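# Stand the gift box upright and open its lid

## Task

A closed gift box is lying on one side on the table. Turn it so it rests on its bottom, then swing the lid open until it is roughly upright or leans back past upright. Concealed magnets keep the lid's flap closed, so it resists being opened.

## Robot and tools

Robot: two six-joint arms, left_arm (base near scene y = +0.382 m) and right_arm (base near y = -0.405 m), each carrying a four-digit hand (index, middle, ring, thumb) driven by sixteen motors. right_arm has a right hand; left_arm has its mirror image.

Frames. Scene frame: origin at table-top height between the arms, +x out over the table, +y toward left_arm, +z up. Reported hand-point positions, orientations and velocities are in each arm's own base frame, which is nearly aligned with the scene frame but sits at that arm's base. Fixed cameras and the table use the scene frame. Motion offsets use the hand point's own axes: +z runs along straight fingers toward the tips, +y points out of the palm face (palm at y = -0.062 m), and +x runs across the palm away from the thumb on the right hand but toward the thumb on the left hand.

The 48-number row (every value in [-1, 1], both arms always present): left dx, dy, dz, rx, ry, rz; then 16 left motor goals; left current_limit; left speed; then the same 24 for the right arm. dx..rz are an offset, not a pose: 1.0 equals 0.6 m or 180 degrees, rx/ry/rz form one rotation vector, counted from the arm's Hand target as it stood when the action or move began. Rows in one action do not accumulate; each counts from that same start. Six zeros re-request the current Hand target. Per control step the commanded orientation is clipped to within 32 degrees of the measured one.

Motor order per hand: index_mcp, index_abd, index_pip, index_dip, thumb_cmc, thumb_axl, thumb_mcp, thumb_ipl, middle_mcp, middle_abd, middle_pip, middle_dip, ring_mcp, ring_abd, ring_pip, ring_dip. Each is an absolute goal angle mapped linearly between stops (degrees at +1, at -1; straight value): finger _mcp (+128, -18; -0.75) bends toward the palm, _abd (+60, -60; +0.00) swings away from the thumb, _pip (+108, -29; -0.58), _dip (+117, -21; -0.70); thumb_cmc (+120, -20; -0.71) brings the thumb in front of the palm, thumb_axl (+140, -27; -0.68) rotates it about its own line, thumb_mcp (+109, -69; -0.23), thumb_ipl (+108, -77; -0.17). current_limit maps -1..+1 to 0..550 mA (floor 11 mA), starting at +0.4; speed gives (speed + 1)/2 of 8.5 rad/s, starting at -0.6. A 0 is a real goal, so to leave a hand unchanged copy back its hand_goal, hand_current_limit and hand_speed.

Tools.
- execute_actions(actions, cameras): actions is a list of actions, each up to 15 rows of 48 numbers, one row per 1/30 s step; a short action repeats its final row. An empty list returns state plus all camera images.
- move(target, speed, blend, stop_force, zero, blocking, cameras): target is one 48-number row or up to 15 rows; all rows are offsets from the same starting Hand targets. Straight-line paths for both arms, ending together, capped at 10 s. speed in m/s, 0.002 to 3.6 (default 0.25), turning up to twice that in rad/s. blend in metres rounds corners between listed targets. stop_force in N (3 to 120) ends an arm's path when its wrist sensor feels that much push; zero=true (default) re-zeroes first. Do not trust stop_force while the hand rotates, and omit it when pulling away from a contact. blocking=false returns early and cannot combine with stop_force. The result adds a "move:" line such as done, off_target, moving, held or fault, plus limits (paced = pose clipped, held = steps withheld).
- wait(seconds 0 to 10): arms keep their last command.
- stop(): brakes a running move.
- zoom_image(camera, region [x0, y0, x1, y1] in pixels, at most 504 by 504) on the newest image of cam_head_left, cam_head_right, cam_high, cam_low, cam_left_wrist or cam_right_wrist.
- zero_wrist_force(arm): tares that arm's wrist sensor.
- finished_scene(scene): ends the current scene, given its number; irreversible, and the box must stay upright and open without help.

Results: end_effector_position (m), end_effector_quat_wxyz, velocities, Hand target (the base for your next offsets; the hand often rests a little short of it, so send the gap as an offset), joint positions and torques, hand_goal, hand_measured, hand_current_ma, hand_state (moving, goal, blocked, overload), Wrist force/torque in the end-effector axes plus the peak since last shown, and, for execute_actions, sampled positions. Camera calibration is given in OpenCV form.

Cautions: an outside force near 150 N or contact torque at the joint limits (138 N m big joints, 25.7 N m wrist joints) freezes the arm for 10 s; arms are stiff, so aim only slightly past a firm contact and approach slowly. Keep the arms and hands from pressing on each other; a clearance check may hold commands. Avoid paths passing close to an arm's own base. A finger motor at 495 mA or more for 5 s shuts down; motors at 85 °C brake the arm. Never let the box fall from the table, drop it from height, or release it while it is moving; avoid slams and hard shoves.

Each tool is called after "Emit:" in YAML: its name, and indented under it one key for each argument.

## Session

Emit:
execute_actions:
  actions: []

Emit:
zoom_image:
  camera: "cam_high"
  region: [240, 170, 440, 340]

Emit:
zoom_image:
  camera: "cam_low"
  region: [400, 130, 640, 330]

Emit:
zoom_image:
  camera: "cam_head_right"
  region: [300, 170, 480, 320]

Scene clock: 0.00 s.
left_arm: end_effector_position=(+0.4063, +0.0850, +0.2300) hand_goal=(-0.754, +0.000, -0.576, -0.696, -0.714, -0.678, -0.226, -0.168, -0.754, +0.000, -0.576, -0.696, -0.754, +0.000, -0.576, -0.696) hand_measured=(-0.754, +0.000, -0.576, -0.696, -0.714, -0.678, -0.226, -0.168, -0.754, +0.000, -0.576, -0.696, -0.754, +0.000, -0.576, -0.696) hand_current_ma=(+0, +0, +0, +0, +0, +0, +0, +0, +0, +0, +0, +0, +0, +0, +0, +0) hand_state=(overload, goal, goal, goal, goal, goal, goal, goal, goal, goal, goal, goal, goal, goal, goal, goal) hand_current_limit=0.40 hand_speed=-0.60 end_effector_quat_wxyz=(+0.000, +0.000, +1.000, +0.000) | right_arm: end_effector_position=(+0.4063, -0.0850, +0.2300) hand_goal=(-0.754, +0.000, -0.576, -0.696, -0.714, -0.678, -0.226, -0.168, -0.754, +0.000, -0.576, -0.696, -0.754, +0.000, -0.576, -0.696) hand_measured=(-0.754, +0.000, -0.576, -0.696, -0.714, -0.678, -0.226, -0.168, -0.754, +0.000, -0.576, -0.696, -0.754, +0.000, -0.576, -0.696) hand_current_ma=(+0, +0, +0, +0, +0, +0, +0, +0, +0, +0, +0, +0, +0, +0, +0, +0) hand_state=(goal, goal, goal, goal, goal, goal, goal, goal, goal, goal, goal, goal, goal, goal, goal, goal) hand_current_limit=0.40 hand_speed=-0.60 end_effector_quat_wxyz=(+0.000, +1.000, +0.000, +0.000)
Joint positions: left_arm=[3.458 -1.419 -2.042 -1.252 1.571 -1.255] | right_arm=[-0.316 -1.723 2.042 -1.89 -1.571 1.255]
Joint velocities: within noise
Joint torques (N m): no reading
Motor temperatures (°C): left_arm=[34 39 35 39 38 41] | right_arm=[34 36 34 39 44 41]
Wrist force (N): no reading
Wrist torque (N m): no reading
Wrist force, peak (N): no reading
Hand target: left_arm +0.4063, +0.0850, +0.2300; +0.000, +0.000, +1.000, +0.000 | right_arm +0.4063, -0.0850, +0.2300; +0.000, +1.000, +0.000, +0.000

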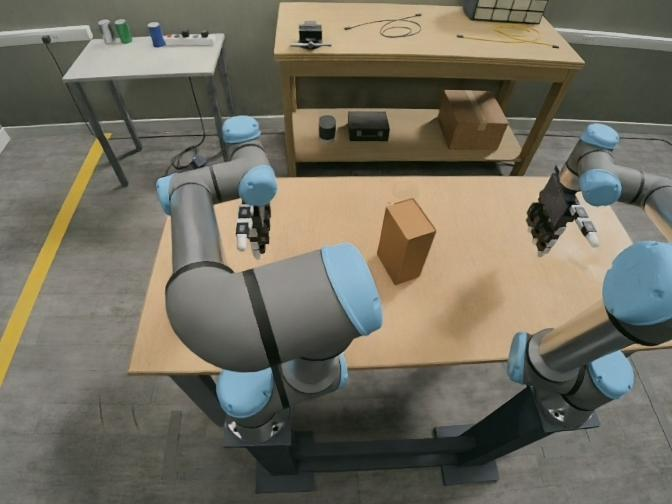

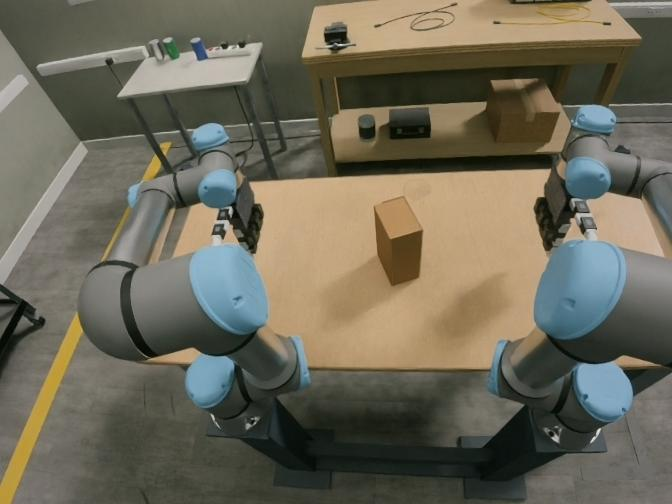

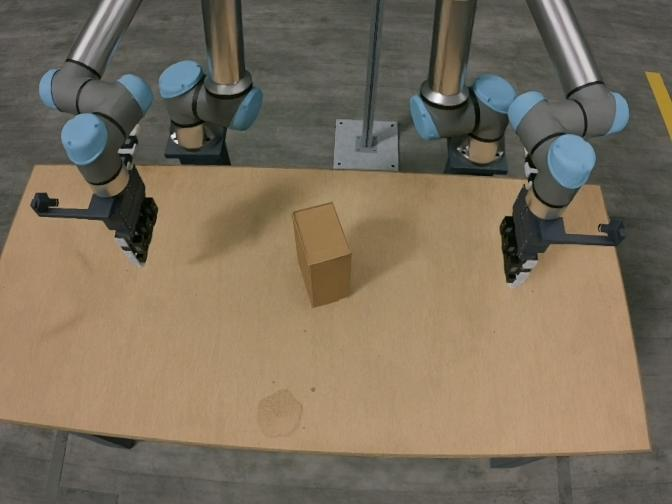

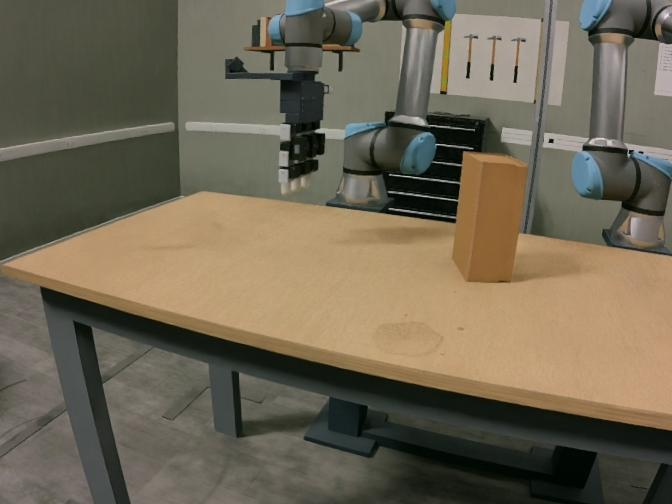

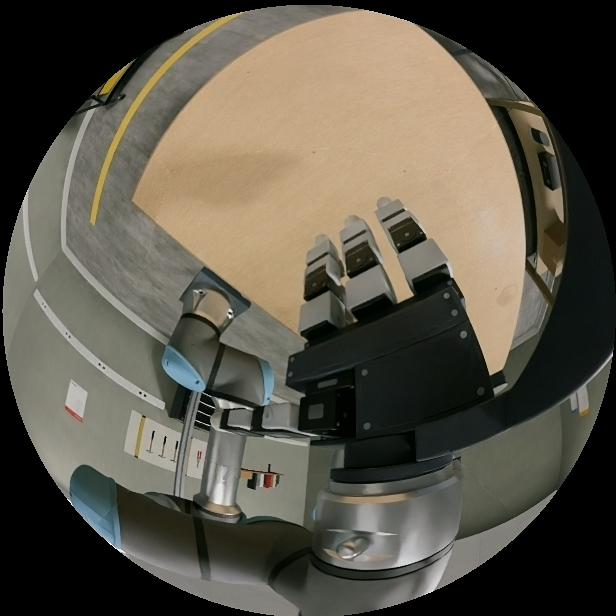

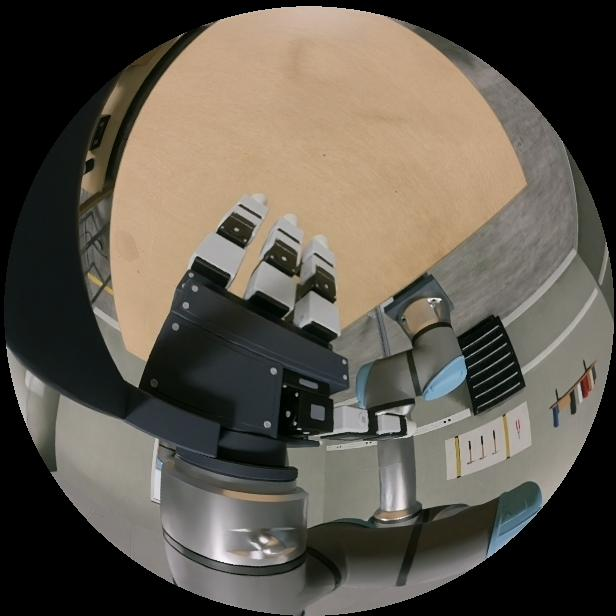

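Scaled by 2.520 from the camera's 672x504 image, which has a finer 960x720 frame.

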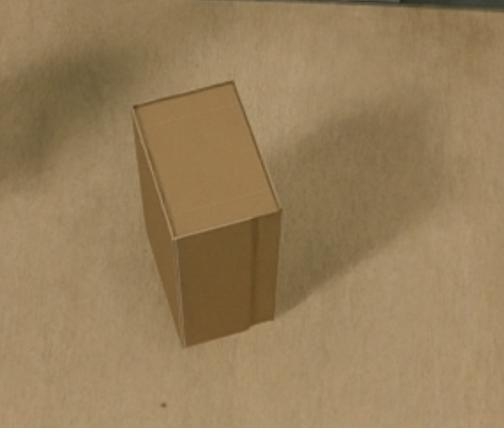

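Scaled by 2.100 from the camera's 672x504 image, which has a finer 960x720 frame.

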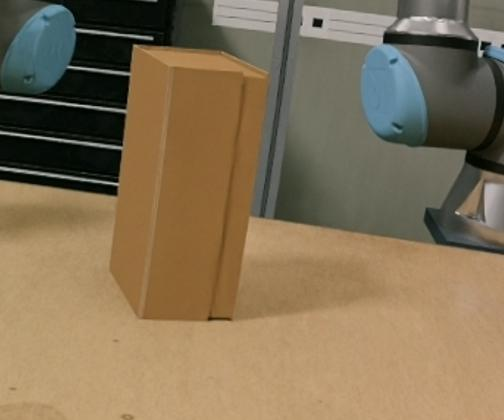

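Scaled by 2.800 from the camera's 672x504 image, which has a finer 960x720 frame.

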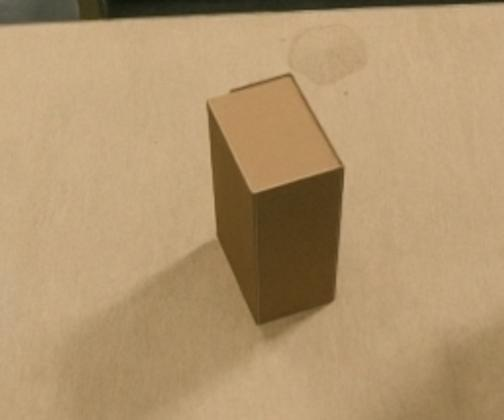

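Emit:
move:
  target: [-0.3803,-0.6443,-0.015,0.0967,0.0679,0.3853,0.4,0,0.5,0.3,-0.714,-0.678,-0.226,-0.168,-0.754,0,-0.576,-0.696,0.4,0,0.5,0.3,0.75,-0.4,-0.3768,-0.6787,0.055,0.1933,0.1356,0.3726,0.4,0,0.5,0.3,-0.714,-0.678,-0.226,-0.168,-0.754,0,-0.576,-0.696,0.4,0,0.5,0.3,0.75,-0.4]
  speed: 0.3
  cameras: ["cam_high","cam_low"]

Emit:
zoom_image:
  camera: "cam_high"
  region: [240, 170, 440, 370]

Scene clock: 32.67 s.
left_arm: end_effector_position=(+0.6345, -0.3015, +0.2390) hand_goal=(+0.400, +0.000, +0.500, +0.300, -0.714, -0.678, -0.226, -0.168, -0.754, +0.000, -0.576, -0.696, +0.400, +0.000, +0.500, +0.300) hand_measured=(-0.754, +0.000, +0.494, +0.296, -0.714, -0.678, -0.224, -0.168, -0.752, +0.000, -0.576, -0.696, +0.382, +0.000, +0.496, +0.298) hand_current_ma=(+0, +0, -8, -4, +0, +1, +2, +0, +2, +0, +0, +0, -37, +0, -4, -3) hand_state=(overload, goal, goal, goal, goal, goal, goal, goal, goal, goal, goal, goal, goal, goal, goal, goal) hand_current_limit=0.75 hand_speed=-0.40 end_effector_quat_wxyz=(-0.100, +0.566, +0.806, -0.142) | right_arm: end_effector_position=(+0.1802, +0.3222, +0.1970) hand_goal=(+0.400, +0.000, +0.500, +0.300, -0.714, -0.678, -0.226, -0.168, -0.754, +0.000, -0.576, -0.696, +0.400, +0.000, +0.500, +0.300) hand_measured=(+0.386, +0.000, +0.496, +0.298, -0.710, -0.678, -0.224, -0.168, -0.750, +0.000, -0.576, -0.696, +0.386, +0.000, +0.496, +0.298) hand_current_ma=(-5, +0, -1, +0, +0, +0, +0, +0, +1, +0, +0, +0, -6, +0, -1, +0) hand_state=(goal, goal, goal, goal, goal, goal, goal, goal, goal, goal, goal, goal, goal, goal, goal, goal) hand_current_limit=0.75 hand_speed=-0.40 end_effector_quat_wxyz=(-0.280, +0.769, -0.540, +0.196)
Joint positions: left_arm=[2.861 -2.109 -1.072 -1.817 1.369 -0.599] | right_arm=[0.716 -1.954 2.461 -2.742 -1.804 3.429]
Joint torques (N m): left_arm=[-15.41 42.16 31.05 0.72 -2.3 1.38] | right_arm=[8 3.02 -29 -1.68 -2.89 1.91]
Wrist force (N): left_arm=[0.9 -0.1 -0.2] | right_arm=[-0.3 -0.6 0.7]
Wrist torque (N m): left_arm=[0.38 -0.07 -0.04] | right_arm=[-0.04 0.02 -0.09]
Wrist force, peak (N): left_arm=[0.3 1.0 0.1] | right_arm=[0.2 1.0 0.4]
Hand target: left_arm +0.6345, -0.3016, +0.2390; -0.100, +0.566, +0.806, -0.142 | right_arm +0.1802, +0.3222, +0.1970; -0.280, +0.769, -0.540, +0.196
Off the commanded pose: left_arm 0.000 m, 0 deg | right_arm 0.000 m, 0 deg.
move: done
Images, in order (width x height): cam_high 672x504, cam_low 672x504.

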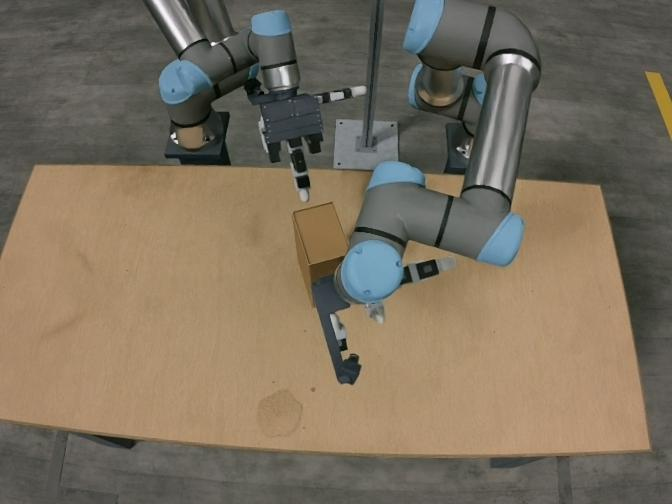

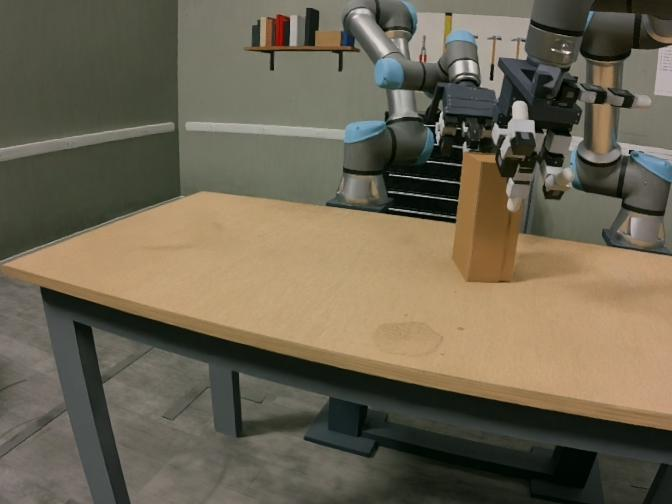

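Scaled by 2.520 from the camera's 672x504 image, which has a finer 960x720 frame.

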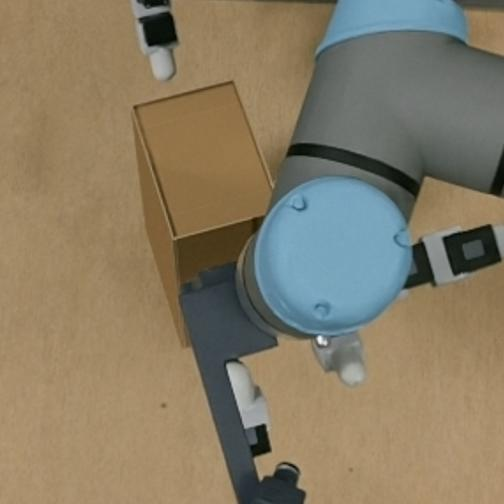

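Emit:
move:
  target: [0,-0.0971,0.0353,0,0,0,0.4,0,0.5,0.3,-0.714,-0.678,-0.226,-0.168,-0.754,0,-0.576,-0.696,0.4,0,0.5,0.3,0.75,-0.4,0,-0.0792,0.0664,0,0,0,0.4,0,0.5,0.3,-0.714,-0.678,-0.226,-0.168,-0.754,0,-0.576,-0.696,0.4,0,0.5,0.3,0.75,-0.4]
  speed: 0.06
  stop_force: 5
  cameras: ["cam_high","cam_low"]

Scene clock: 39.23 s.
left_arm: end_effector_position=(+0.5864, -0.3190, +0.2390) hand_goal=(+0.400, +0.000, +0.500, +0.300, -0.714, -0.678, -0.226, -0.168, -0.754, +0.000, -0.576, -0.696, +0.400, +0.000, +0.500, +0.300) hand_measured=(-0.754, +0.000, +0.494, +0.296, -0.712, -0.678, -0.224, -0.168, -0.700, -0.002, -0.550, -0.696, +0.382, +0.000, +0.496, +0.298) hand_current_ma=(+0, +0, -7, -4, +1, +1, +2, +0, +156, -1, +50, +0, -35, +0, -4, -3) hand_state=(overload, goal, goal, goal, goal, goal, goal, goal, blocked, goal, blocked, goal, goal, goal, goal, goal) hand_current_limit=0.75 hand_speed=-0.40 end_effector_quat_wxyz=(-0.100, +0.566, +0.806, -0.142) | right_arm: end_effector_position=(+0.2385, +0.3433, +0.1970) hand_goal=(+0.400, +0.000, +0.500, +0.300, -0.714, -0.678, -0.226, -0.168, -0.754, +0.000, -0.576, -0.696, +0.400, +0.000, +0.500, +0.300) hand_measured=(+0.386, +0.000, +0.496, +0.298, -0.710, -0.678, -0.224, -0.168, -0.720, +0.002, -0.560, -0.694, +0.386, +0.000, +0.496, +0.298) hand_current_ma=(-5, +0, -1, +0, +0, +0, +0, +0, +29, +0, +7, +0, -5, +0, -1, +0) hand_state=(goal, goal, goal, goal, goal, goal, goal, goal, blocked, goal, goal, goal, goal, goal, goal, goal) hand_current_limit=0.75 hand_speed=-0.40 end_effector_quat_wxyz=(-0.280, +0.769, -0.540, +0.196)
Joint positions: left_arm=[2.816 -2.019 -1.21 -1.76 1.356 -0.643] | right_arm=[0.645 -1.8 2.369 -2.815 -1.761 3.372]
Joint torques (N m): left_arm=[12.14 38.36 30.44 0.04 1.55 1.44] | right_arm=[-10.98 -0.82 -28.25 -4.66 2.68 -1.46]
Wrist force (N): left_arm=[0.6 3.4 -0.1] | right_arm=[0.2 0.9 -4.1]
Wrist torque (N m): left_arm=[0.09 -0.02 -0.12] | right_arm=[0.27 0.12 0.09]
Wrist force, peak (N): left_arm=[0.7 4.4 -3.7] | right_arm=[0.4 0.9 -4.7]
Hand target: left_arm +0.5864, -0.3190, +0.2390; -0.100, +0.566, +0.806, -0.142 (not the last commanded pose) | right_arm +0.2385, +0.3433, +0.1970; -0.280, +0.769, -0.540, +0.196
Off the commanded pose: left_arm 0.011 m, 0 deg | right_arm 0.000 m, 0 deg.
move: contact (left_arm)
Images, in order (width x height): cam_high 672x504, cam_low 672x504.

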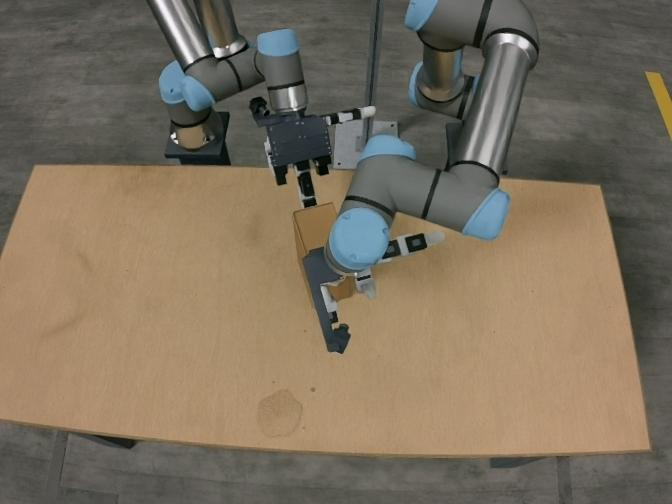

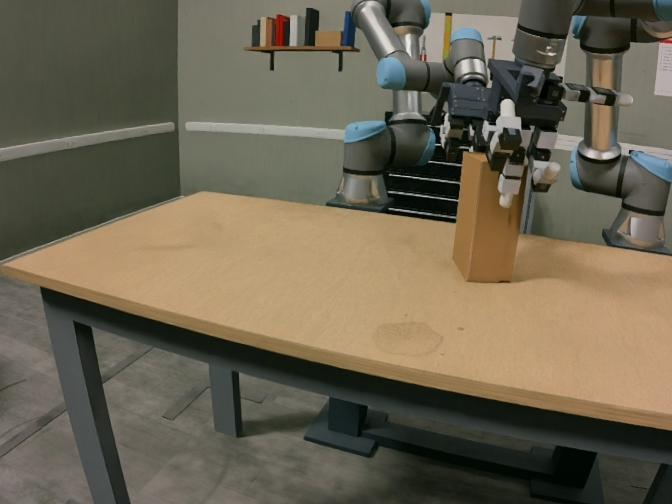

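Emit:
move:
  target:
    - [0,-0.0172,0.0063,0,0,0,0.4,0,0.5,0.3,-0.714,-0.678,-0.226,-0.168,-0.754,0,-0.576,-0.696,0.4,0,0.5,0.3,0.75,-0.4,0,-0.014,0.0118,0,0,0,0.4,0,0.5,0.3,-0.714,-0.678,-0.226,-0.168,-0.754,0,-0.576,-0.696,0.4,0,0.5,0.3,0.75,-0.4]
    - [0.095,-0.02,-0.0015,0,0,0,0.4,0,0.5,0.3,-0.714,-0.678,-0.226,-0.168,-0.754,0,-0.576,-0.696,0.4,0,0.5,0.3,0.75,-0.4,-0.095,-0.0177,0.004,0,0,0,0.4,0,0.5,0.3,-0.714,-0.678,-0.226,-0.168,-0.754,0,-0.576,-0.696,0.4,0,0.5,0.3,0.75,-0.4]
    - [0.1867,-0.0115,0.022,0,0,0,0.4,0,0.5,0.3,-0.714,-0.678,-0.226,-0.168,-0.754,0,-0.576,-0.696,0.4,0,0.5,0.3,0.75,-0.4,-0.1867,-0.0003,0.022,0,0,0,0.4,0,0.5,0.3,-0.714,-0.678,-0.226,-0.168,-0.754,0,-0.576,-0.696,0.4,0,0.5,0.3,0.75,-0.4]
    - [0.275,0.0067,0.0721,0,0,0,0.4,0,0.5,0.3,-0.714,-0.678,-0.226,-0.168,-0.754,0,-0.576,-0.696,0.4,0,0.5,0.3,0.75,-0.4,-0.275,0.0356,0.0615,0,0,0,0.4,0,0.5,0.3,-0.714,-0.678,-0.226,-0.168,-0.754,0,-0.576,-0.696,0.4,0,0.5,0.3,0.75,-0.4]
  blend: 0.005
  speed: 0.06
  cameras: ["cam_high","cam_low"]

Scene clock: 54.87 s.
left_arm: end_effector_position=(+0.5199, -0.1677, +0.1970) hand_goal=(+0.400, +0.000, +0.500, +0.300, -0.714, -0.678, -0.226, -0.168, -0.754, +0.000, -0.576, -0.696, +0.400, +0.000, +0.500, +0.300) hand_measured=(-0.752, +0.000, +0.494, +0.296, -0.712, -0.678, -0.224, -0.168, -0.708, +0.030, -0.476, -0.696, +0.384, +0.000, +0.496, +0.298) hand_current_ma=(+0, +0, -7, -4, +1, +1, +3, +0, +122, +54, +324, +0, -30, +0, -4, -3) hand_state=(overload, goal, goal, goal, goal, goal, goal, goal, blocked, blocked, blocked, goal, goal, goal, goal, goal) hand_current_limit=0.75 hand_speed=-0.40 end_effector_quat_wxyz=(-0.100, +0.566, +0.806, -0.142) | right_arm: end_effector_position=(+0.1893, +0.5009, +0.1550) hand_goal=(+0.400, +0.000, +0.500, +0.300, -0.714, -0.678, -0.226, -0.168, -0.754, +0.000, -0.576, -0.696, +0.400, +0.000, +0.500, +0.300) hand_measured=(+0.388, +0.000, +0.496, +0.298, -0.710, -0.678, -0.224, -0.168, -0.578, +0.016, -0.538, -0.694, +0.386, +0.000, +0.496, +0.298) hand_current_ma=(-5, +0, -1, +0, +0, +0, +0, +0, +481, +4, +29, +0, -5, +0, -1, +0) hand_state=(goal, goal, goal, goal, goal, goal, goal, goal, blocked, goal, blocked, goal, goal, goal, goal, goal) hand_current_limit=0.75 hand_speed=-0.40 end_effector_quat_wxyz=(-0.280, +0.769, -0.540, +0.196)
Joint positions: left_arm=[3.036 -1.74 -1.682 -1.607 1.421 -0.428] | right_arm=[1.023 -1.421 2.118 -2.848 -1.984 3.692]
Joint torques (N m): left_arm=[11.95 37.84 10.42 2.43 1.49 1.1] | right_arm=[9.16 -19.05 -29.41 -5.87 -3.44 2.37]
Wrist force (N): left_arm=[1.8 3.4 -4.6] | right_arm=[1.3 4.2 -1.1]
Wrist torque (N m): left_arm=[0.51 -0.12 0.08] | right_arm=[-0.12 0.17 0.22]
Wrist force, peak (N): left_arm=[14.7 20.8 -86.1] | right_arm=[-3.5 21.0 -31.9]
Hand target: left_arm +0.5199, -0.1676, +0.1970; -0.100, +0.566, +0.806, -0.142 | right_arm +0.1892, +0.5010, +0.1550; -0.280, +0.769, -0.540, +0.196
Off the commanded pose: left_arm 0.000 m, 0 deg | right_arm 0.000 m, 0 deg.
move: done
Images, in order (width x height): cam_high 672x504, cam_low 672x504.

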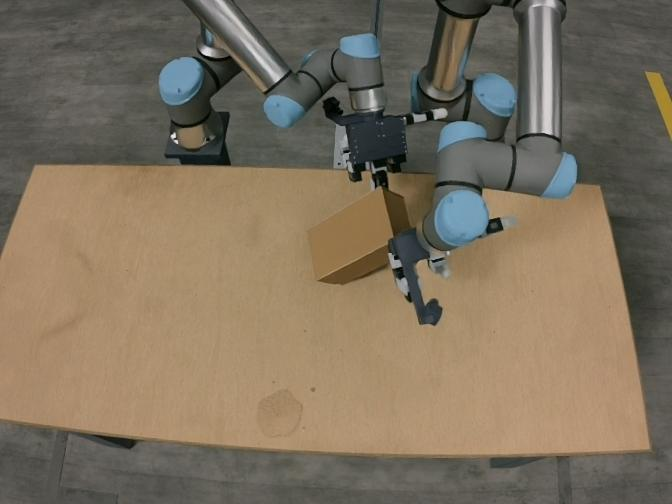

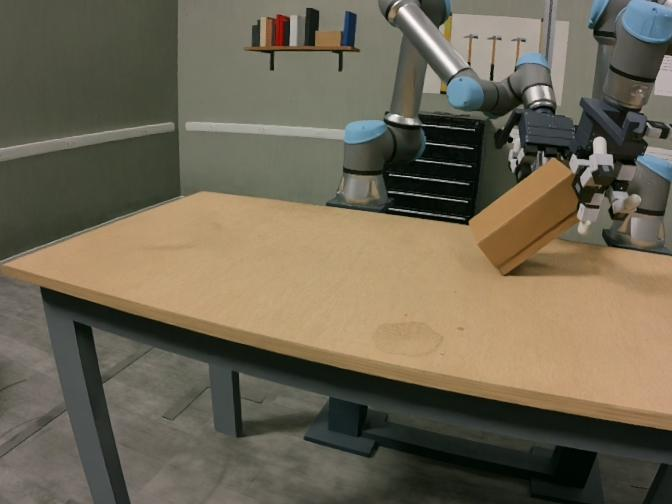

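Emit:
move:
  target:
    - [0.06,0.0211,0.058,0,0,0,0.4,0,0.5,0.3,-0.714,-0.678,-0.226,-0.168,-0.754,0,-0.576,-0.696,0.4,0,0.5,0.3,0.75,-0.4,-0.06,0.0407,0.0465,0,0,0,0.4,0,0.5,0.3,-0.714,-0.678,-0.226,-0.168,-0.754,0,-0.576,-0.696,0.4,0,0.5,0.3,0.75,-0.4]
    - [0.0933,0.0428,0.1175,0,0,0,0.4,0,0.5,0.3,-0.714,-0.678,-0.226,-0.168,-0.754,0,-0.576,-0.696,0.4,0,0.5,0.3,0.75,-0.4,-0.0933,0.0819,0.0945,0,0,0,0.4,0,0.5,0.3,-0.714,-0.678,-0.226,-0.168,-0.754,0,-0.576,-0.696,0.4,0,0.5,0.3,0.75,-0.4]
  blend: 0.005
  speed: 0.06
  cameras: ["cam_low"]

Emit:
zoom_image:
  camera: "cam_low"
  region: [450, 150, 650, 300]

Scene clock: 63.07 s.
left_arm: end_effector_position=(+0.5008, -0.1149, +0.1221) hand_goal=(+0.400, +0.000, +0.500, +0.300, -0.714, -0.678, -0.226, -0.168, -0.754, +0.000, -0.576, -0.696, +0.400, +0.000, +0.500, +0.300) hand_measured=(-0.752, +0.000, +0.494, +0.296, -0.712, -0.678, -0.224, -0.168, -0.674, +0.054, -0.490, -0.696, +0.384, +0.000, +0.496, +0.298) hand_current_ma=(+0, +0, -7, -4, +1, +1, +3, +0, +263, +119, +262, +0, -30, +0, -4, -3) hand_state=(overload, goal, goal, goal, goal, goal, goal, goal, blocked, blocked, blocked, goal, goal, goal, goal, goal) hand_current_limit=0.75 hand_speed=-0.40 end_effector_quat_wxyz=(-0.100, +0.566, +0.806, -0.142) | right_arm: end_effector_position=(+0.1690, +0.5531, +0.0801) hand_goal=(+0.400, +0.000, +0.500, +0.300, -0.714, -0.678, -0.226, -0.168, -0.754, +0.000, -0.576, -0.696, +0.400, +0.000, +0.500, +0.300) hand_measured=(+0.388, +0.000, +0.496, +0.298, -0.710, -0.678, -0.224, -0.168, -0.618, +0.022, -0.538, -0.694, +0.386, +0.000, +0.496, +0.298) hand_current_ma=(-5, +0, -1, +0, +0, +0, +0, +0, +347, +8, +29, +0, -5, +0, -1, +0) hand_state=(goal, goal, goal, goal, goal, goal, goal, goal, blocked, blocked, blocked, goal, goal, goal, goal, goal) hand_current_limit=0.75 hand_speed=-0.40 end_effector_quat_wxyz=(-0.280, +0.769, -0.540, +0.196)
Joint positions: left_arm=[3.135 -1.729 -1.898 -1.414 1.452 -0.334] | right_arm=[1.114 -1.194 2.06 -2.98 -2.033 3.777]
Joint torques (N m): left_arm=[11.86 22.23 8.11 1.88 1.52 1.26] | right_arm=[8.14 -25.03 -26.83 -5.31 -3.18 1.75]
Wrist force (N): left_arm=[1.2 4.9 -1.3] | right_arm=[1.2 3.4 -2.9]
Wrist torque (N m): left_arm=[0.04 -0.04 -0.11] | right_arm=[0.08 0.21 0.22]
Wrist force, peak (N): left_arm=[3.5 3.2 -6.9] | right_arm=[1.1 3.7 -3.3]
Hand target: left_arm +0.5008, -0.1149, +0.1220; -0.100, +0.566, +0.806, -0.142 | right_arm +0.1690, +0.5532, +0.0800; -0.280, +0.769, -0.540, +0.196
Off the commanded pose: left_arm 0.000 m, 0 deg | right_arm 0.000 m, 0 deg.
move: done
Images, in order (width x height): cam_low 672x504.

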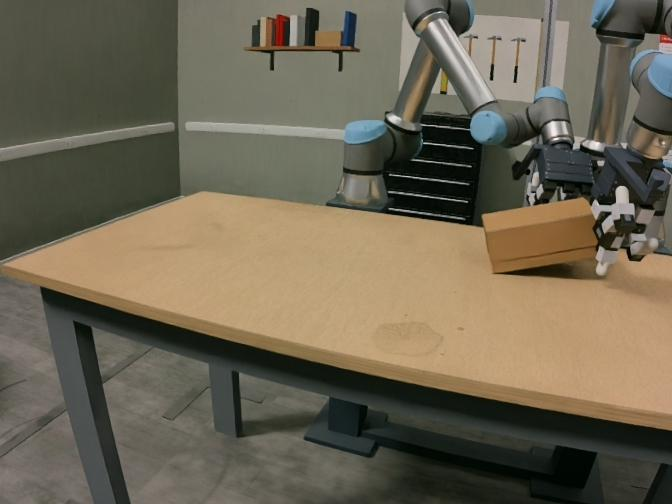

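Scaled by 2.520 from the camera's 672x504 image, which has a finer 960x720 frame.

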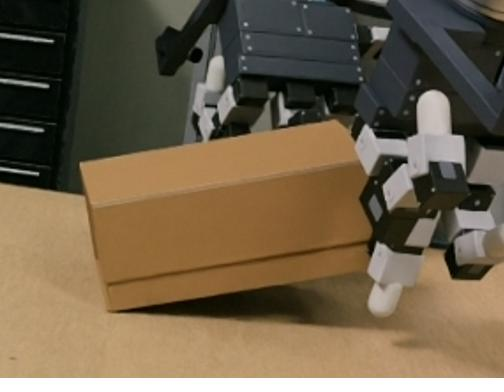

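Emit:
move:
  target:
    - [0.01,0.0143,0.0392,0,0,0,0.4,0,0.5,0.3,-0.714,-0.678,-0.226,-0.168,-0.754,0,-0.576,-0.696,0.4,0,0.5,0.3,0.75,-0.4,-0.01,0.0268,0.0319,0,0,0,0.4,0,0.5,0.3,-0.714,-0.678,-0.226,-0.168,-0.754,0,-0.576,-0.696,0.4,0,0.5,0.3,0.75,-0.4]
  speed: 0.05
  cameras: ["cam_low"]

Emit:
zoom_image:
  camera: "cam_low"
  region: [450, 150, 650, 300]

Scene clock: 68.27 s.
left_arm: end_effector_position=(+0.4988, -0.1092, +0.0970) hand_goal=(+0.400, +0.000, +0.500, +0.300, -0.714, -0.678, -0.226, -0.168, -0.754, +0.000, -0.576, -0.696, +0.400, +0.000, +0.500, +0.300) hand_measured=(-0.752, +0.000, +0.494, +0.296, -0.712, -0.678, -0.224, -0.168, -0.628, +0.054, -0.498, -0.696, +0.384, +0.000, +0.496, +0.298) hand_current_ma=(+0, +0, -7, -4, +1, +1, +3, +0, +481, +119, +228, +0, -30, +0, -4, -3) hand_state=(overload, goal, goal, goal, goal, goal, goal, goal, blocked, blocked, blocked, goal, goal, goal, goal, goal) hand_current_limit=0.75 hand_speed=-0.40 end_effector_quat_wxyz=(-0.100, +0.566, +0.806, -0.142) | right_arm: end_effector_position=(+0.1685, +0.5621, +0.0584) hand_goal=(+0.400, +0.000, +0.500, +0.300, -0.714, -0.678, -0.226, -0.168, -0.754, +0.000, -0.576, -0.696, +0.400, +0.000, +0.500, +0.300) hand_measured=(+0.388, +0.000, +0.496, +0.298, -0.710, -0.678, -0.224, -0.168, -0.668, +0.080, -0.464, -0.638, +0.386, +0.000, +0.496, +0.298) hand_current_ma=(-5, +0, -1, +0, +0, +0, +0, +0, +147, +94, +215, +67, -5, +0, -1, +0) hand_state=(goal, goal, goal, goal, goal, goal, goal, goal, blocked, blocked, blocked, blocked, goal, goal, goal, goal) hand_current_limit=0.75 hand_speed=-0.40 end_effector_quat_wxyz=(-0.290, +0.766, -0.540, +0.195)
Joint positions: left_arm=[3.146 -1.753 -1.943 -1.347 1.456 -0.324] | right_arm=[1.122 -1.134 2.06 -3.057 -2.037 3.785]
Joint torques (N m): left_arm=[10.19 20.48 5.71 0.37 1.61 1.5] | right_arm=[-14.24 20.71 1.97 7.31 -1.67 1.83]
Wrist force (N): left_arm=[-0.2 10.4 -5.2] | right_arm=[-3.7 -23.0 -87.3]
Wrist torque (N m): left_arm=[0.18 -0.20 -0.41] | right_arm=[5.83 2.34 -0.79]
Wrist force, peak (N): left_arm=[-0.1 10.7 -5.1] | right_arm=[-2.0 -22.3 -94.1]
Hand target: left_arm +0.4988, -0.1092, +0.0970; -0.100, +0.566, +0.806, -0.142 | right_arm +0.1670, +0.5588, +0.0550; -0.280, +0.769, -0.540, +0.196
Off the commanded pose: left_arm 0.000 m, 0 deg | right_arm 0.005 m, 1 deg.
move: off_target (right_arm)
Images, in order (width x height): cam_low 672x504.

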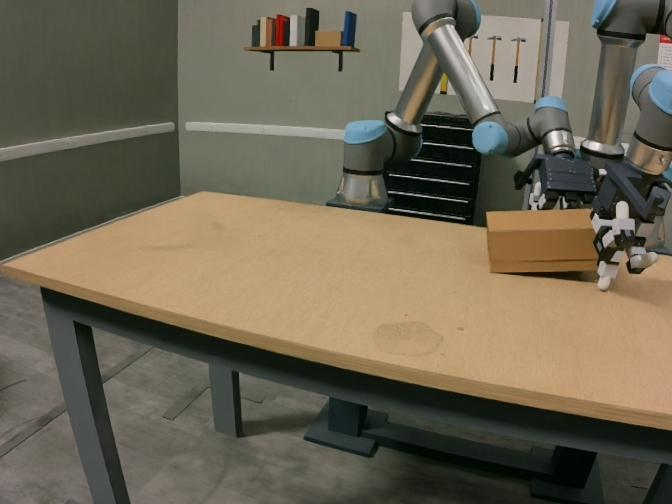

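Scaled by 2.520 from the camera's 672x504 image, which has a finer 960x720 frame.

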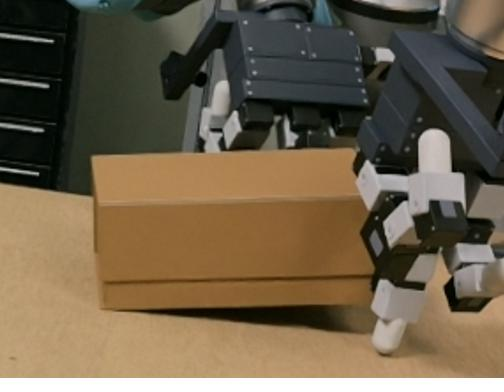

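Emit:
move:
  target:
    - [0,0,0,0,0,0,0.4,0,0.5,0.3,-0.714,-0.678,-0.226,-0.168,-0.754,0,-0.576,-0.696,0.4,0,0.5,0.3,0.75,-0.4,0,-0.0107,-0.0128,0,0,0,0.4,0,0.5,0.3,-0.714,-0.678,-0.226,-0.168,-0.754,0,-0.576,-0.696,0.4,0,0.5,0.3,0.75,-0.4]
    - [0,0.08,-0.04,0,0,0,0.4,0,0.5,0.3,-0.714,-0.678,-0.226,-0.168,-0.754,0,-0.576,-0.696,0.4,0,0.5,0.3,0.75,-0.4,0,0.0517,-0.0678,0,0,0,0.4,0,0.5,0.3,-0.714,-0.678,-0.226,-0.168,-0.754,0,-0.576,-0.696,0.4,0,0.5,0.3,0.75,-0.4]
    - [0,0.08,-0.2,0,0,0,0.4,0,0.5,0.3,-0.714,-0.678,-0.226,-0.168,-0.754,0,-0.576,-0.696,0.4,0,0.5,0.3,0.75,-0.4,0,-0.0555,-0.1955,0,0,0,0.4,0,0.5,0.3,-0.714,-0.678,-0.226,-0.168,-0.754,0,-0.576,-0.696,0.4,0,0.5,0.3,0.75,-0.4]
  speed: [0.04,0.05,0.15]
  cameras: ["cam_low","cam_high","cam_head_right"]

Emit:
zoom_image:
  camera: "cam_low"
  region: [450, 150, 650, 300]

Emit:
zoom_image:
  camera: "cam_high"
  region: [280, 130, 480, 300]

Scene clock: 80.47 s.
left_arm: end_effector_position=(+0.5392, -0.0946, +0.1019) hand_goal=(+0.400, +0.000, +0.500, +0.300, -0.714, -0.678, -0.226, -0.168, -0.754, +0.000, -0.576, -0.696, +0.400, +0.000, +0.500, +0.300) hand_measured=(-0.752, +0.000, +0.494, +0.296, -0.712, -0.678, -0.224, -0.168, -0.744, +0.004, -0.572, -0.696, +0.384, +0.000, +0.496, +0.298) hand_current_ma=(+0, +0, -7, -4, +1, +1, +3, +0, +17, +2, +5, +0, -30, +0, -4, -3) hand_state=(overload, goal, goal, goal, goal, goal, goal, goal, goal, goal, goal, goal, goal, goal, goal, goal) hand_current_limit=0.75 hand_speed=-0.40 end_effector_quat_wxyz=(-0.100, +0.566, +0.806, -0.142) | right_arm: end_effector_position=(+0.1374, +0.5481, +0.0657) hand_goal=(+0.400, +0.000, +0.500, +0.300, -0.714, -0.678, -0.226, -0.168, -0.754, +0.000, -0.576, -0.696, +0.400, +0.000, +0.500, +0.300) hand_measured=(+0.388, +0.000, +0.496, +0.298, -0.710, -0.678, -0.224, -0.168, -0.736, +0.002, -0.568, -0.694, +0.386, +0.000, +0.496, +0.298) hand_current_ma=(-4, +0, -1, +0, +1, +0, +0, +0, +8, +0, +1, +0, -5, +0, -1, +0) hand_state=(goal, goal, goal, goal, goal, goal, goal, goal, goal, goal, goal, goal, goal, goal, goal, goal) hand_current_limit=0.75 hand_speed=-0.40 end_effector_quat_wxyz=(-0.280, +0.769, -0.539, +0.196)
Joint positions: left_arm=[3.172 -1.825 -1.835 -1.385 1.465 -0.298] | right_arm=[1.168 -1.188 2.1 -3.002 -2.06 3.829]
Joint torques (N m): left_arm=[13.77 26.38 26.93 0.57 2.31 1.35] | right_arm=[-9.92 -24.19 -23.78 -4.67 1.93 -1.43]
Wrist force (N): left_arm=[-0.1 -0.5 -0.2] | right_arm=[0.0 -0.5 0.4]
Wrist torque (N m): left_arm=[0.35 -0.01 -0.13] | right_arm=[0.07 -0.06 0.09]
Wrist force, peak (N): left_arm=[0.0 10.7 -5.4] | right_arm=[-3.9 -22.8 -87.6]
Hand target: left_arm +0.5394, -0.0946, +0.1019; -0.100, +0.566, +0.806, -0.142 (not the last commanded pose) | right_arm +0.1374, +0.5481, +0.0657; -0.280, +0.769, -0.540, +0.196 (not the last commanded pose)
Off the commanded pose: left_arm 0.101 m, 0 deg | right_arm 0.102 m, 0 deg.
move: held (right_arm; a check stopped the path), off_target (left_arm; braked when a check withheld steps of right_arm); path passed 1 of 3 targets; limits=held
pose unreachable (right arm): on one or more control steps of this call, first in action 0 (counted from 0), this arm could not follow its commanded pose, so it was not sent that pose on those steps. It may still have moved: this result reports where it is.
cause: moving toward the commanded pose would bring a part of the arm too close to another arm (a part of this arm just beyond joint 6 (wrist 3) and a part of the left arm just beyond its joint 2 (shoulder lift), along the way the arms are being sent, or toward where that arm still pushes).
Images, in order (width x height): cam_head_right 672x504, cam_high 672x504, cam_low 672x504.

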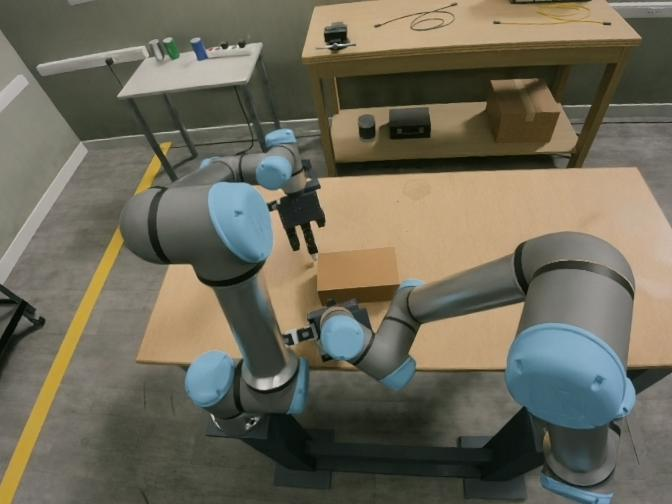

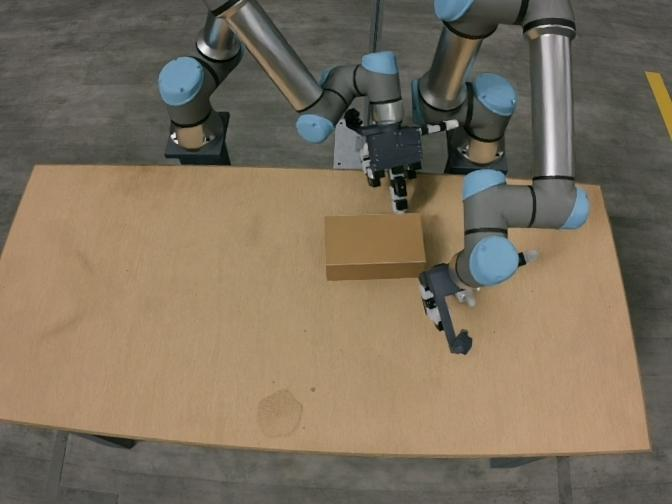

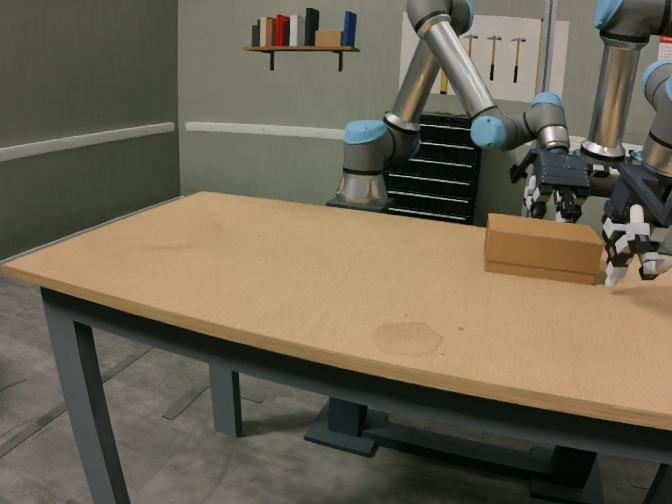

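Scaled by 2.520 from the camera's 672x504 image, which has a finer 960x720 frame.

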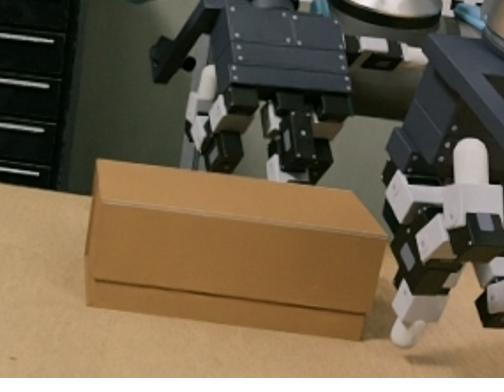

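Scaled by 2.520 from the camera's 672x504 image, which has a finer 960x720 frame.

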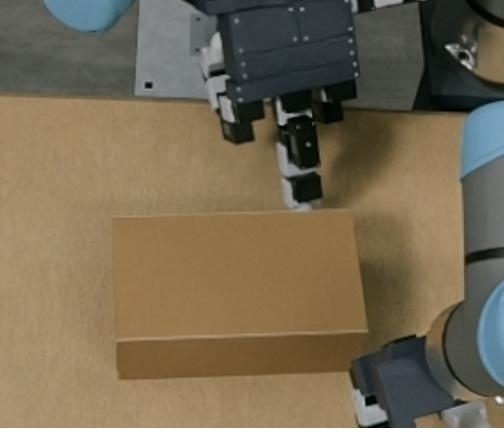

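Emit:
move:
  target:
    - [0,-0.061,-0.1676,0,0,0,0.4,0,0.5,0.3,-0.714,-0.678,-0.226,-0.168,-0.754,0,-0.576,-0.696,0.4,0,0.5,0.3,0.75,-0.4,0.3803,0.0253,-0.2392,0,0,0,0.4,0,0.5,0.3,-0.714,-0.678,-0.226,-0.168,-0.754,0,-0.576,-0.696,0.4,0,0.5,0.3,0.75,-0.4]
    - [-0.1151,-0.2472,-0.0998,0,0,0,0.4,0,0.5,0.3,-0.714,-0.678,-0.226,-0.168,-0.754,0,-0.576,-0.696,0.4,0,0.5,0.3,0.75,-0.4,0.6382,-0.2338,-0.0147,0.0235,-0.2832,-0.3091,-0.7,0.15,-0.576,-0.696,-0.714,-0.678,-0.226,-0.168,0.1,0,0.7,0.5,-0.7,-0.15,-0.576,-0.696,0.75,-0.2]
    - [-0.1151,-0.2472,-0.0998,0,0,0,0.4,0,0.5,0.3,-0.714,-0.678,-0.226,-0.168,-0.754,0,-0.576,-0.696,0.4,0,0.5,0.3,0.75,-0.4,0.6382,-0.1267,0.113,0.0235,-0.2832,-0.3091,-0.7,0.15,-0.576,-0.696,-0.714,-0.678,-0.226,-0.168,0.1,0,0.7,0.5,-0.7,-0.15,-0.576,-0.696,0.75,-0.2]
  speed: [0.2,0.35,0.12]
  cameras: ["cam_low","cam_high"]

Emit:
zoom_image:
  camera: "cam_low"
  region: [430, 130, 650, 300]

Emit:
zoom_image:
  camera: "cam_high"
  region: [260, 150, 460, 320]

Scene clock: 95.27 s.
left_arm: end_effector_position=(+0.5394, -0.0946, +0.1158) hand_goal=(+0.400, +0.000, +0.500, +0.300, -0.714, -0.678, -0.226, -0.168, -0.754, +0.000, -0.576, -0.696, +0.400, +0.000, +0.500, +0.300) hand_measured=(-0.752, +0.000, +0.494, +0.296, -0.712, -0.678, -0.224, -0.168, -0.744, +0.002, -0.572, -0.696, +0.384, +0.000, +0.496, +0.298) hand_current_ma=(+0, +0, -7, -4, +1, +1, +3, +0, +16, +2, +5, +0, -30, +0, -4, -3) hand_state=(overload, goal, goal, goal, goal, goal, goal, goal, goal, goal, goal, goal, goal, goal, goal, goal) hand_current_limit=0.75 hand_speed=-0.40 end_effector_quat_wxyz=(-0.100, +0.566, +0.806, -0.142) | right_arm: end_effector_position=(+0.1373, +0.5455, +0.0667) hand_goal=(+0.400, +0.000, +0.500, +0.300, -0.714, -0.678, -0.226, -0.168, -0.754, +0.000, -0.576, -0.696, +0.400, +0.000, +0.500, +0.300) hand_measured=(+0.388, +0.000, +0.496, +0.298, -0.710, -0.678, -0.224, -0.168, -0.736, +0.002, -0.570, -0.694, +0.388, +0.000, +0.496, +0.298) hand_current_ma=(-4, +0, -1, +0, +1, +0, +0, +0, +8, +0, +1, +0, -4, +0, -1, +0) hand_state=(goal, goal, goal, goal, goal, goal, goal, goal, goal, goal, goal, goal, goal, goal, goal, goal) hand_current_limit=0.75 hand_speed=-0.40 end_effector_quat_wxyz=(-0.280, +0.769, -0.540, +0.196)
Joint positions: left_arm=[3.173 -1.809 -1.815 -1.421 1.465 -0.298] | right_arm=[1.166 -1.195 2.107 -3.003 -2.059 3.827]
Joint torques (N m): left_arm=[10.05 40.98 28.31 0.64 2.3 -0.03] | right_arm=[8.52 -22.75 -24.68 -1.61 -3.36 1.88]
Wrist force (N): left_arm=[-0.1 -0.6 0.0] | right_arm=[-0.1 -0.7 0.4]
Wrist torque (N m): left_arm=[0.33 0.01 -0.13] | right_arm=[0.03 -0.04 -0.04]
Wrist force, peak (N): left_arm=[-0.2 -0.8 0.0] | right_arm=[2.4 -0.5 -1.0]
Hand target: left_arm +0.5394, -0.0946, +0.1159; -0.100, +0.566, +0.806, -0.142 (not the last commanded pose) | right_arm +0.1373, +0.5456, +0.0667; -0.280, +0.769, -0.540, +0.196 (not the last commanded pose)
Off the commanded pose: left_arm 0.166 m, 0 deg | right_arm 0.394 m, 76 deg.
move: held (right_arm; a check stopped the path), off_target (left_arm; braked when a check withheld steps of right_arm); path passed 0 of 3 targets; target 2's new numbers were not sent; limits=held
pose unreachable (right arm): on one or more control steps of this call, first in action 0 (counted from 0), this arm could not follow its commanded pose, so it was not sent that pose on those steps. It may still have moved: this result reports where it is.
cause: moving toward the commanded pose would bring a part of the arm too close to another arm (a part of this arm just beyond joint 6 (wrist 3) and a part of the left arm just beyond its joint 2 (shoulder lift), 11 mm apart when this arm was first held).
Images, in order (width x height): cam_high 672x504, cam_low 672x504.

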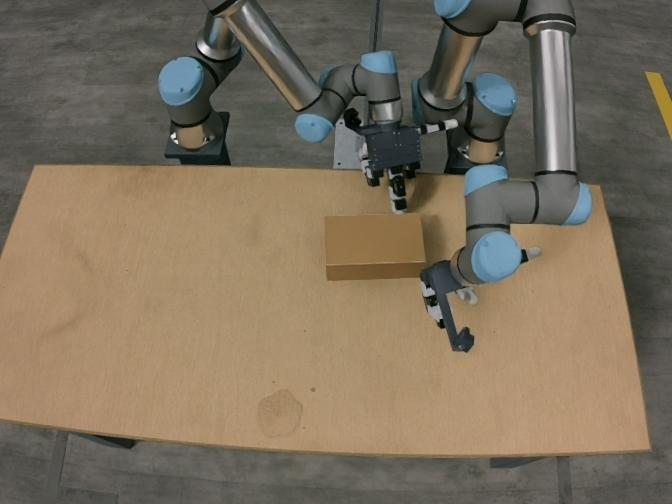

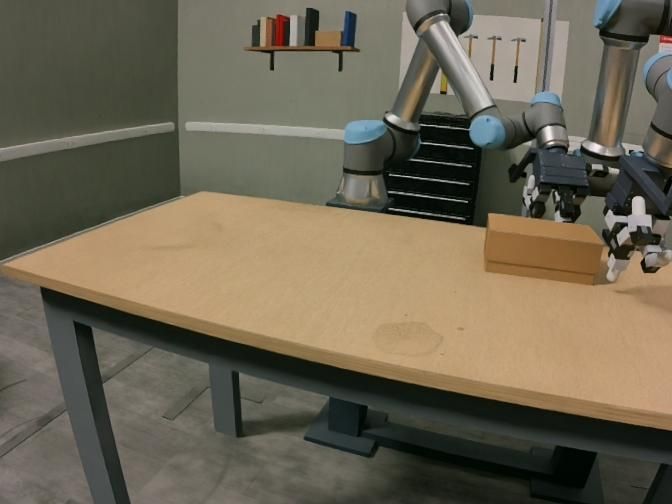

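Scaled by 2.291 from the camera's 672x504 image, which has a finer 960x720 frame.

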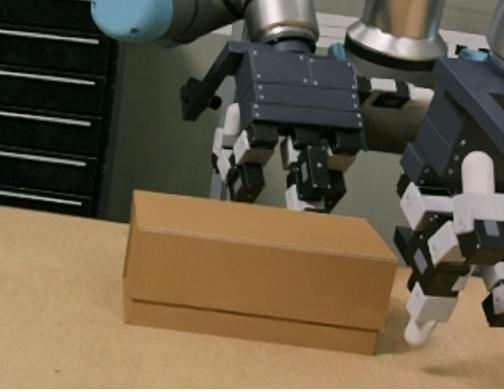

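Scaled by 2.520 from the camera's 672x504 image, which has a finer 960x720 frame.

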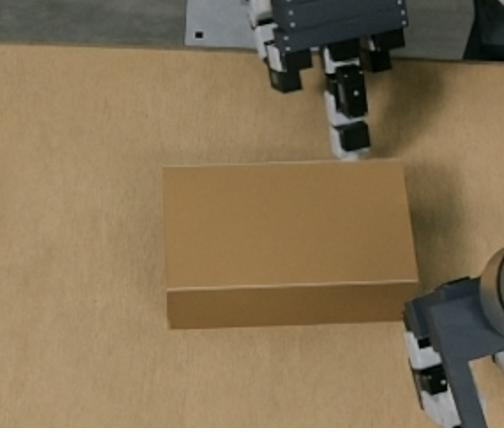

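Emit:
move:
  target:
    - [0,0,0,0,0,0,0.4,0,0.5,0.3,-0.714,-0.678,-0.226,-0.168,-0.754,0,-0.576,-0.696,0.4,0,0.5,0.3,0.75,-0.4,0.2322,0.0712,-0.0598,0,0,0,0.4,0,0.5,0.3,-0.714,-0.678,-0.226,-0.168,-0.754,0,-0.576,-0.696,0.4,0,0.5,0.3,0.75,-0.4]
    - [0,-0.053,-0.1457,0,0,0,0.4,0,0.5,0.3,-0.714,-0.678,-0.226,-0.168,-0.754,0,-0.576,-0.696,0.4,0,0.5,0.3,0.75,-0.4,0.3763,0.0253,-0.2392,0,0,0,0.4,0,0.5,0.3,-0.714,-0.678,-0.226,-0.168,-0.754,0,-0.576,-0.696,0.4,0,0.5,0.3,0.75,-0.4]
    - [-0.1151,-0.2392,-0.0779,0,0,0,0.4,0,0.5,0.3,-0.714,-0.678,-0.226,-0.168,-0.754,0,-0.576,-0.696,0.4,0,0.5,0.3,0.75,-0.4,0.6342,-0.2338,-0.0147,0.0235,-0.2832,-0.3091,-0.7,0.15,-0.576,-0.696,-0.714,-0.678,-0.226,-0.168,0.1,0,0.7,0.5,-0.7,-0.15,-0.576,-0.696,0.75,-0.2]
  speed: [0.15,0.2,0.35]
  cameras: ["cam_low","cam_high"]

Emit:
zoom_image:
  camera: "cam_low"
  region: [430, 130, 650, 300]

Emit:
zoom_image:
  camera: "cam_high"
  region: [260, 150, 460, 320]

Scene clock: 109.23 s.
left_arm: end_effector_position=(+0.4511, -0.2000, +0.2089) hand_goal=(+0.400, +0.000, +0.500, +0.300, -0.714, -0.678, -0.226, -0.168, -0.754, +0.000, -0.576, -0.696, +0.400, +0.000, +0.500, +0.300) hand_measured=(-0.752, +0.000, +0.494, +0.296, -0.712, -0.678, -0.224, -0.168, -0.744, +0.002, -0.572, -0.696, +0.384, +0.000, +0.496, +0.298) hand_current_ma=(+0, +0, -7, -4, +1, +1, +3, +0, +16, +2, +5, +0, -30, +0, -4, -3) hand_state=(overload, goal, goal, goal, goal, goal, goal, goal, goal, goal, goal, goal, goal, goal, goal, goal) hand_current_limit=0.75 hand_speed=-0.40 end_effector_quat_wxyz=(-0.100, +0.566, +0.806, -0.142) | right_arm: end_effector_position=(+0.3627, +0.2225, +0.1636) hand_goal=(-0.700, +0.150, -0.576, -0.696, -0.714, -0.678, -0.226, -0.168, +0.100, +0.000, +0.700, +0.500, -0.700, -0.150, -0.576, -0.696) hand_measured=(-0.688, +0.146, -0.570, -0.694, -0.710, -0.678, -0.224, -0.168, +0.092, +0.002, +0.692, +0.498, -0.686, -0.146, -0.570, -0.694) hand_current_ma=(+5, +0, +1, +0, +1, +0, +0, +0, -2, +0, -2, +0, +5, +0, +1, +0) hand_state=(goal, goal, goal, goal, goal, goal, goal, goal, goal, goal, goal, goal, goal, goal, goal, goal) hand_current_limit=0.75 hand_speed=-0.20 end_effector_quat_wxyz=(-0.382, +0.923, +0.043, -0.018)
Joint positions: left_arm=[2.955 -1.612 -1.797 -1.607 1.396 -0.507] | right_arm=[-0.026 -1.695 2.19 -1.946 -0.793 1.402]
Joint torques (N m): left_arm=[-15.14 34.65 13.26 3.62 -2.23 -1.15] | right_arm=[-9.93 -7.08 -28.63 -0.96 3.02 -1.82]
Wrist force (N): left_arm=[0.0 -0.1 0.4] | right_arm=[-0.1 -0.5 1.0]
Wrist torque (N m): left_arm=[0.34 0.00 0.05] | right_arm=[-0.12 -0.04 0.13]
Wrist force, peak (N): left_arm=[-0.2 -0.3 -1.0] | right_arm=[-1.0 -0.5 1.8]
Hand target: left_arm +0.4511, -0.2000, +0.2089; -0.100, +0.566, +0.806, -0.142 | right_arm +0.3627, +0.2225, +0.1636; -0.382, +0.923, +0.043, -0.018
Off the commanded pose: left_arm 0.000 m, 0 deg | right_arm 0.000 m, 0 deg.
move: done
Images, in order (width x height): cam_high 672x504, cam_low 672x504.

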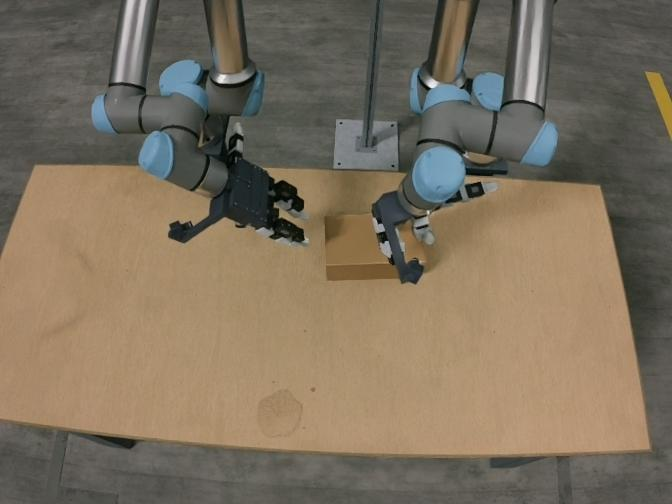

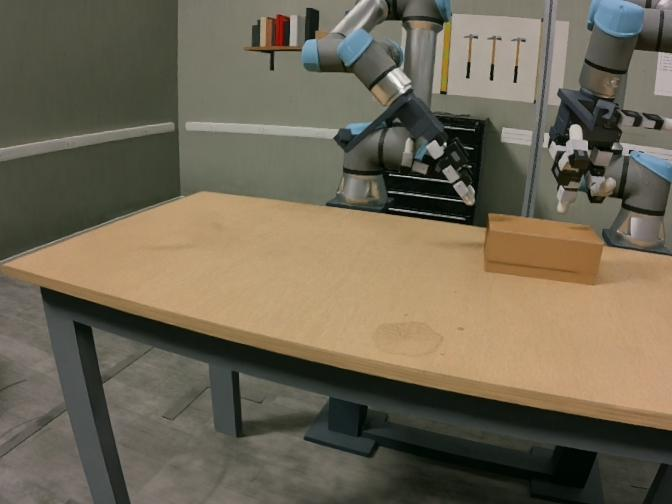

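Scaled by 2.291 from the camera's 672x504 image, which has a finer 960x720 frame.

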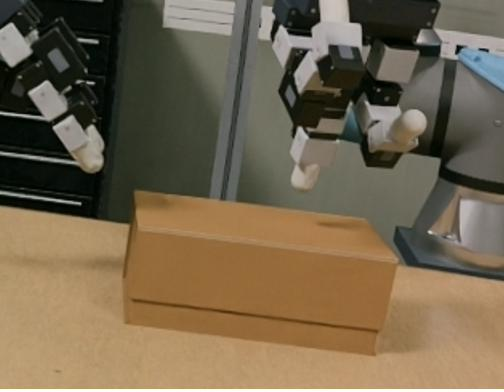

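Scaled by 2.520 from the camera's 672x504 image, which has a finer 960x720 frame.

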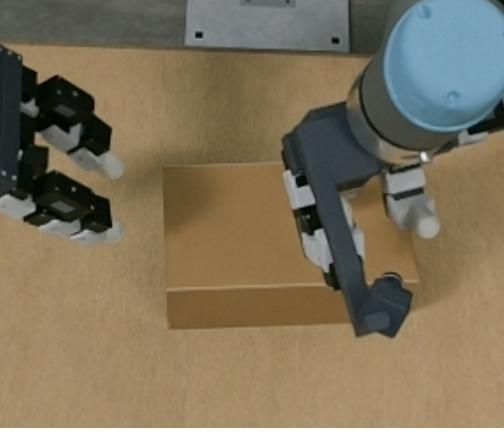

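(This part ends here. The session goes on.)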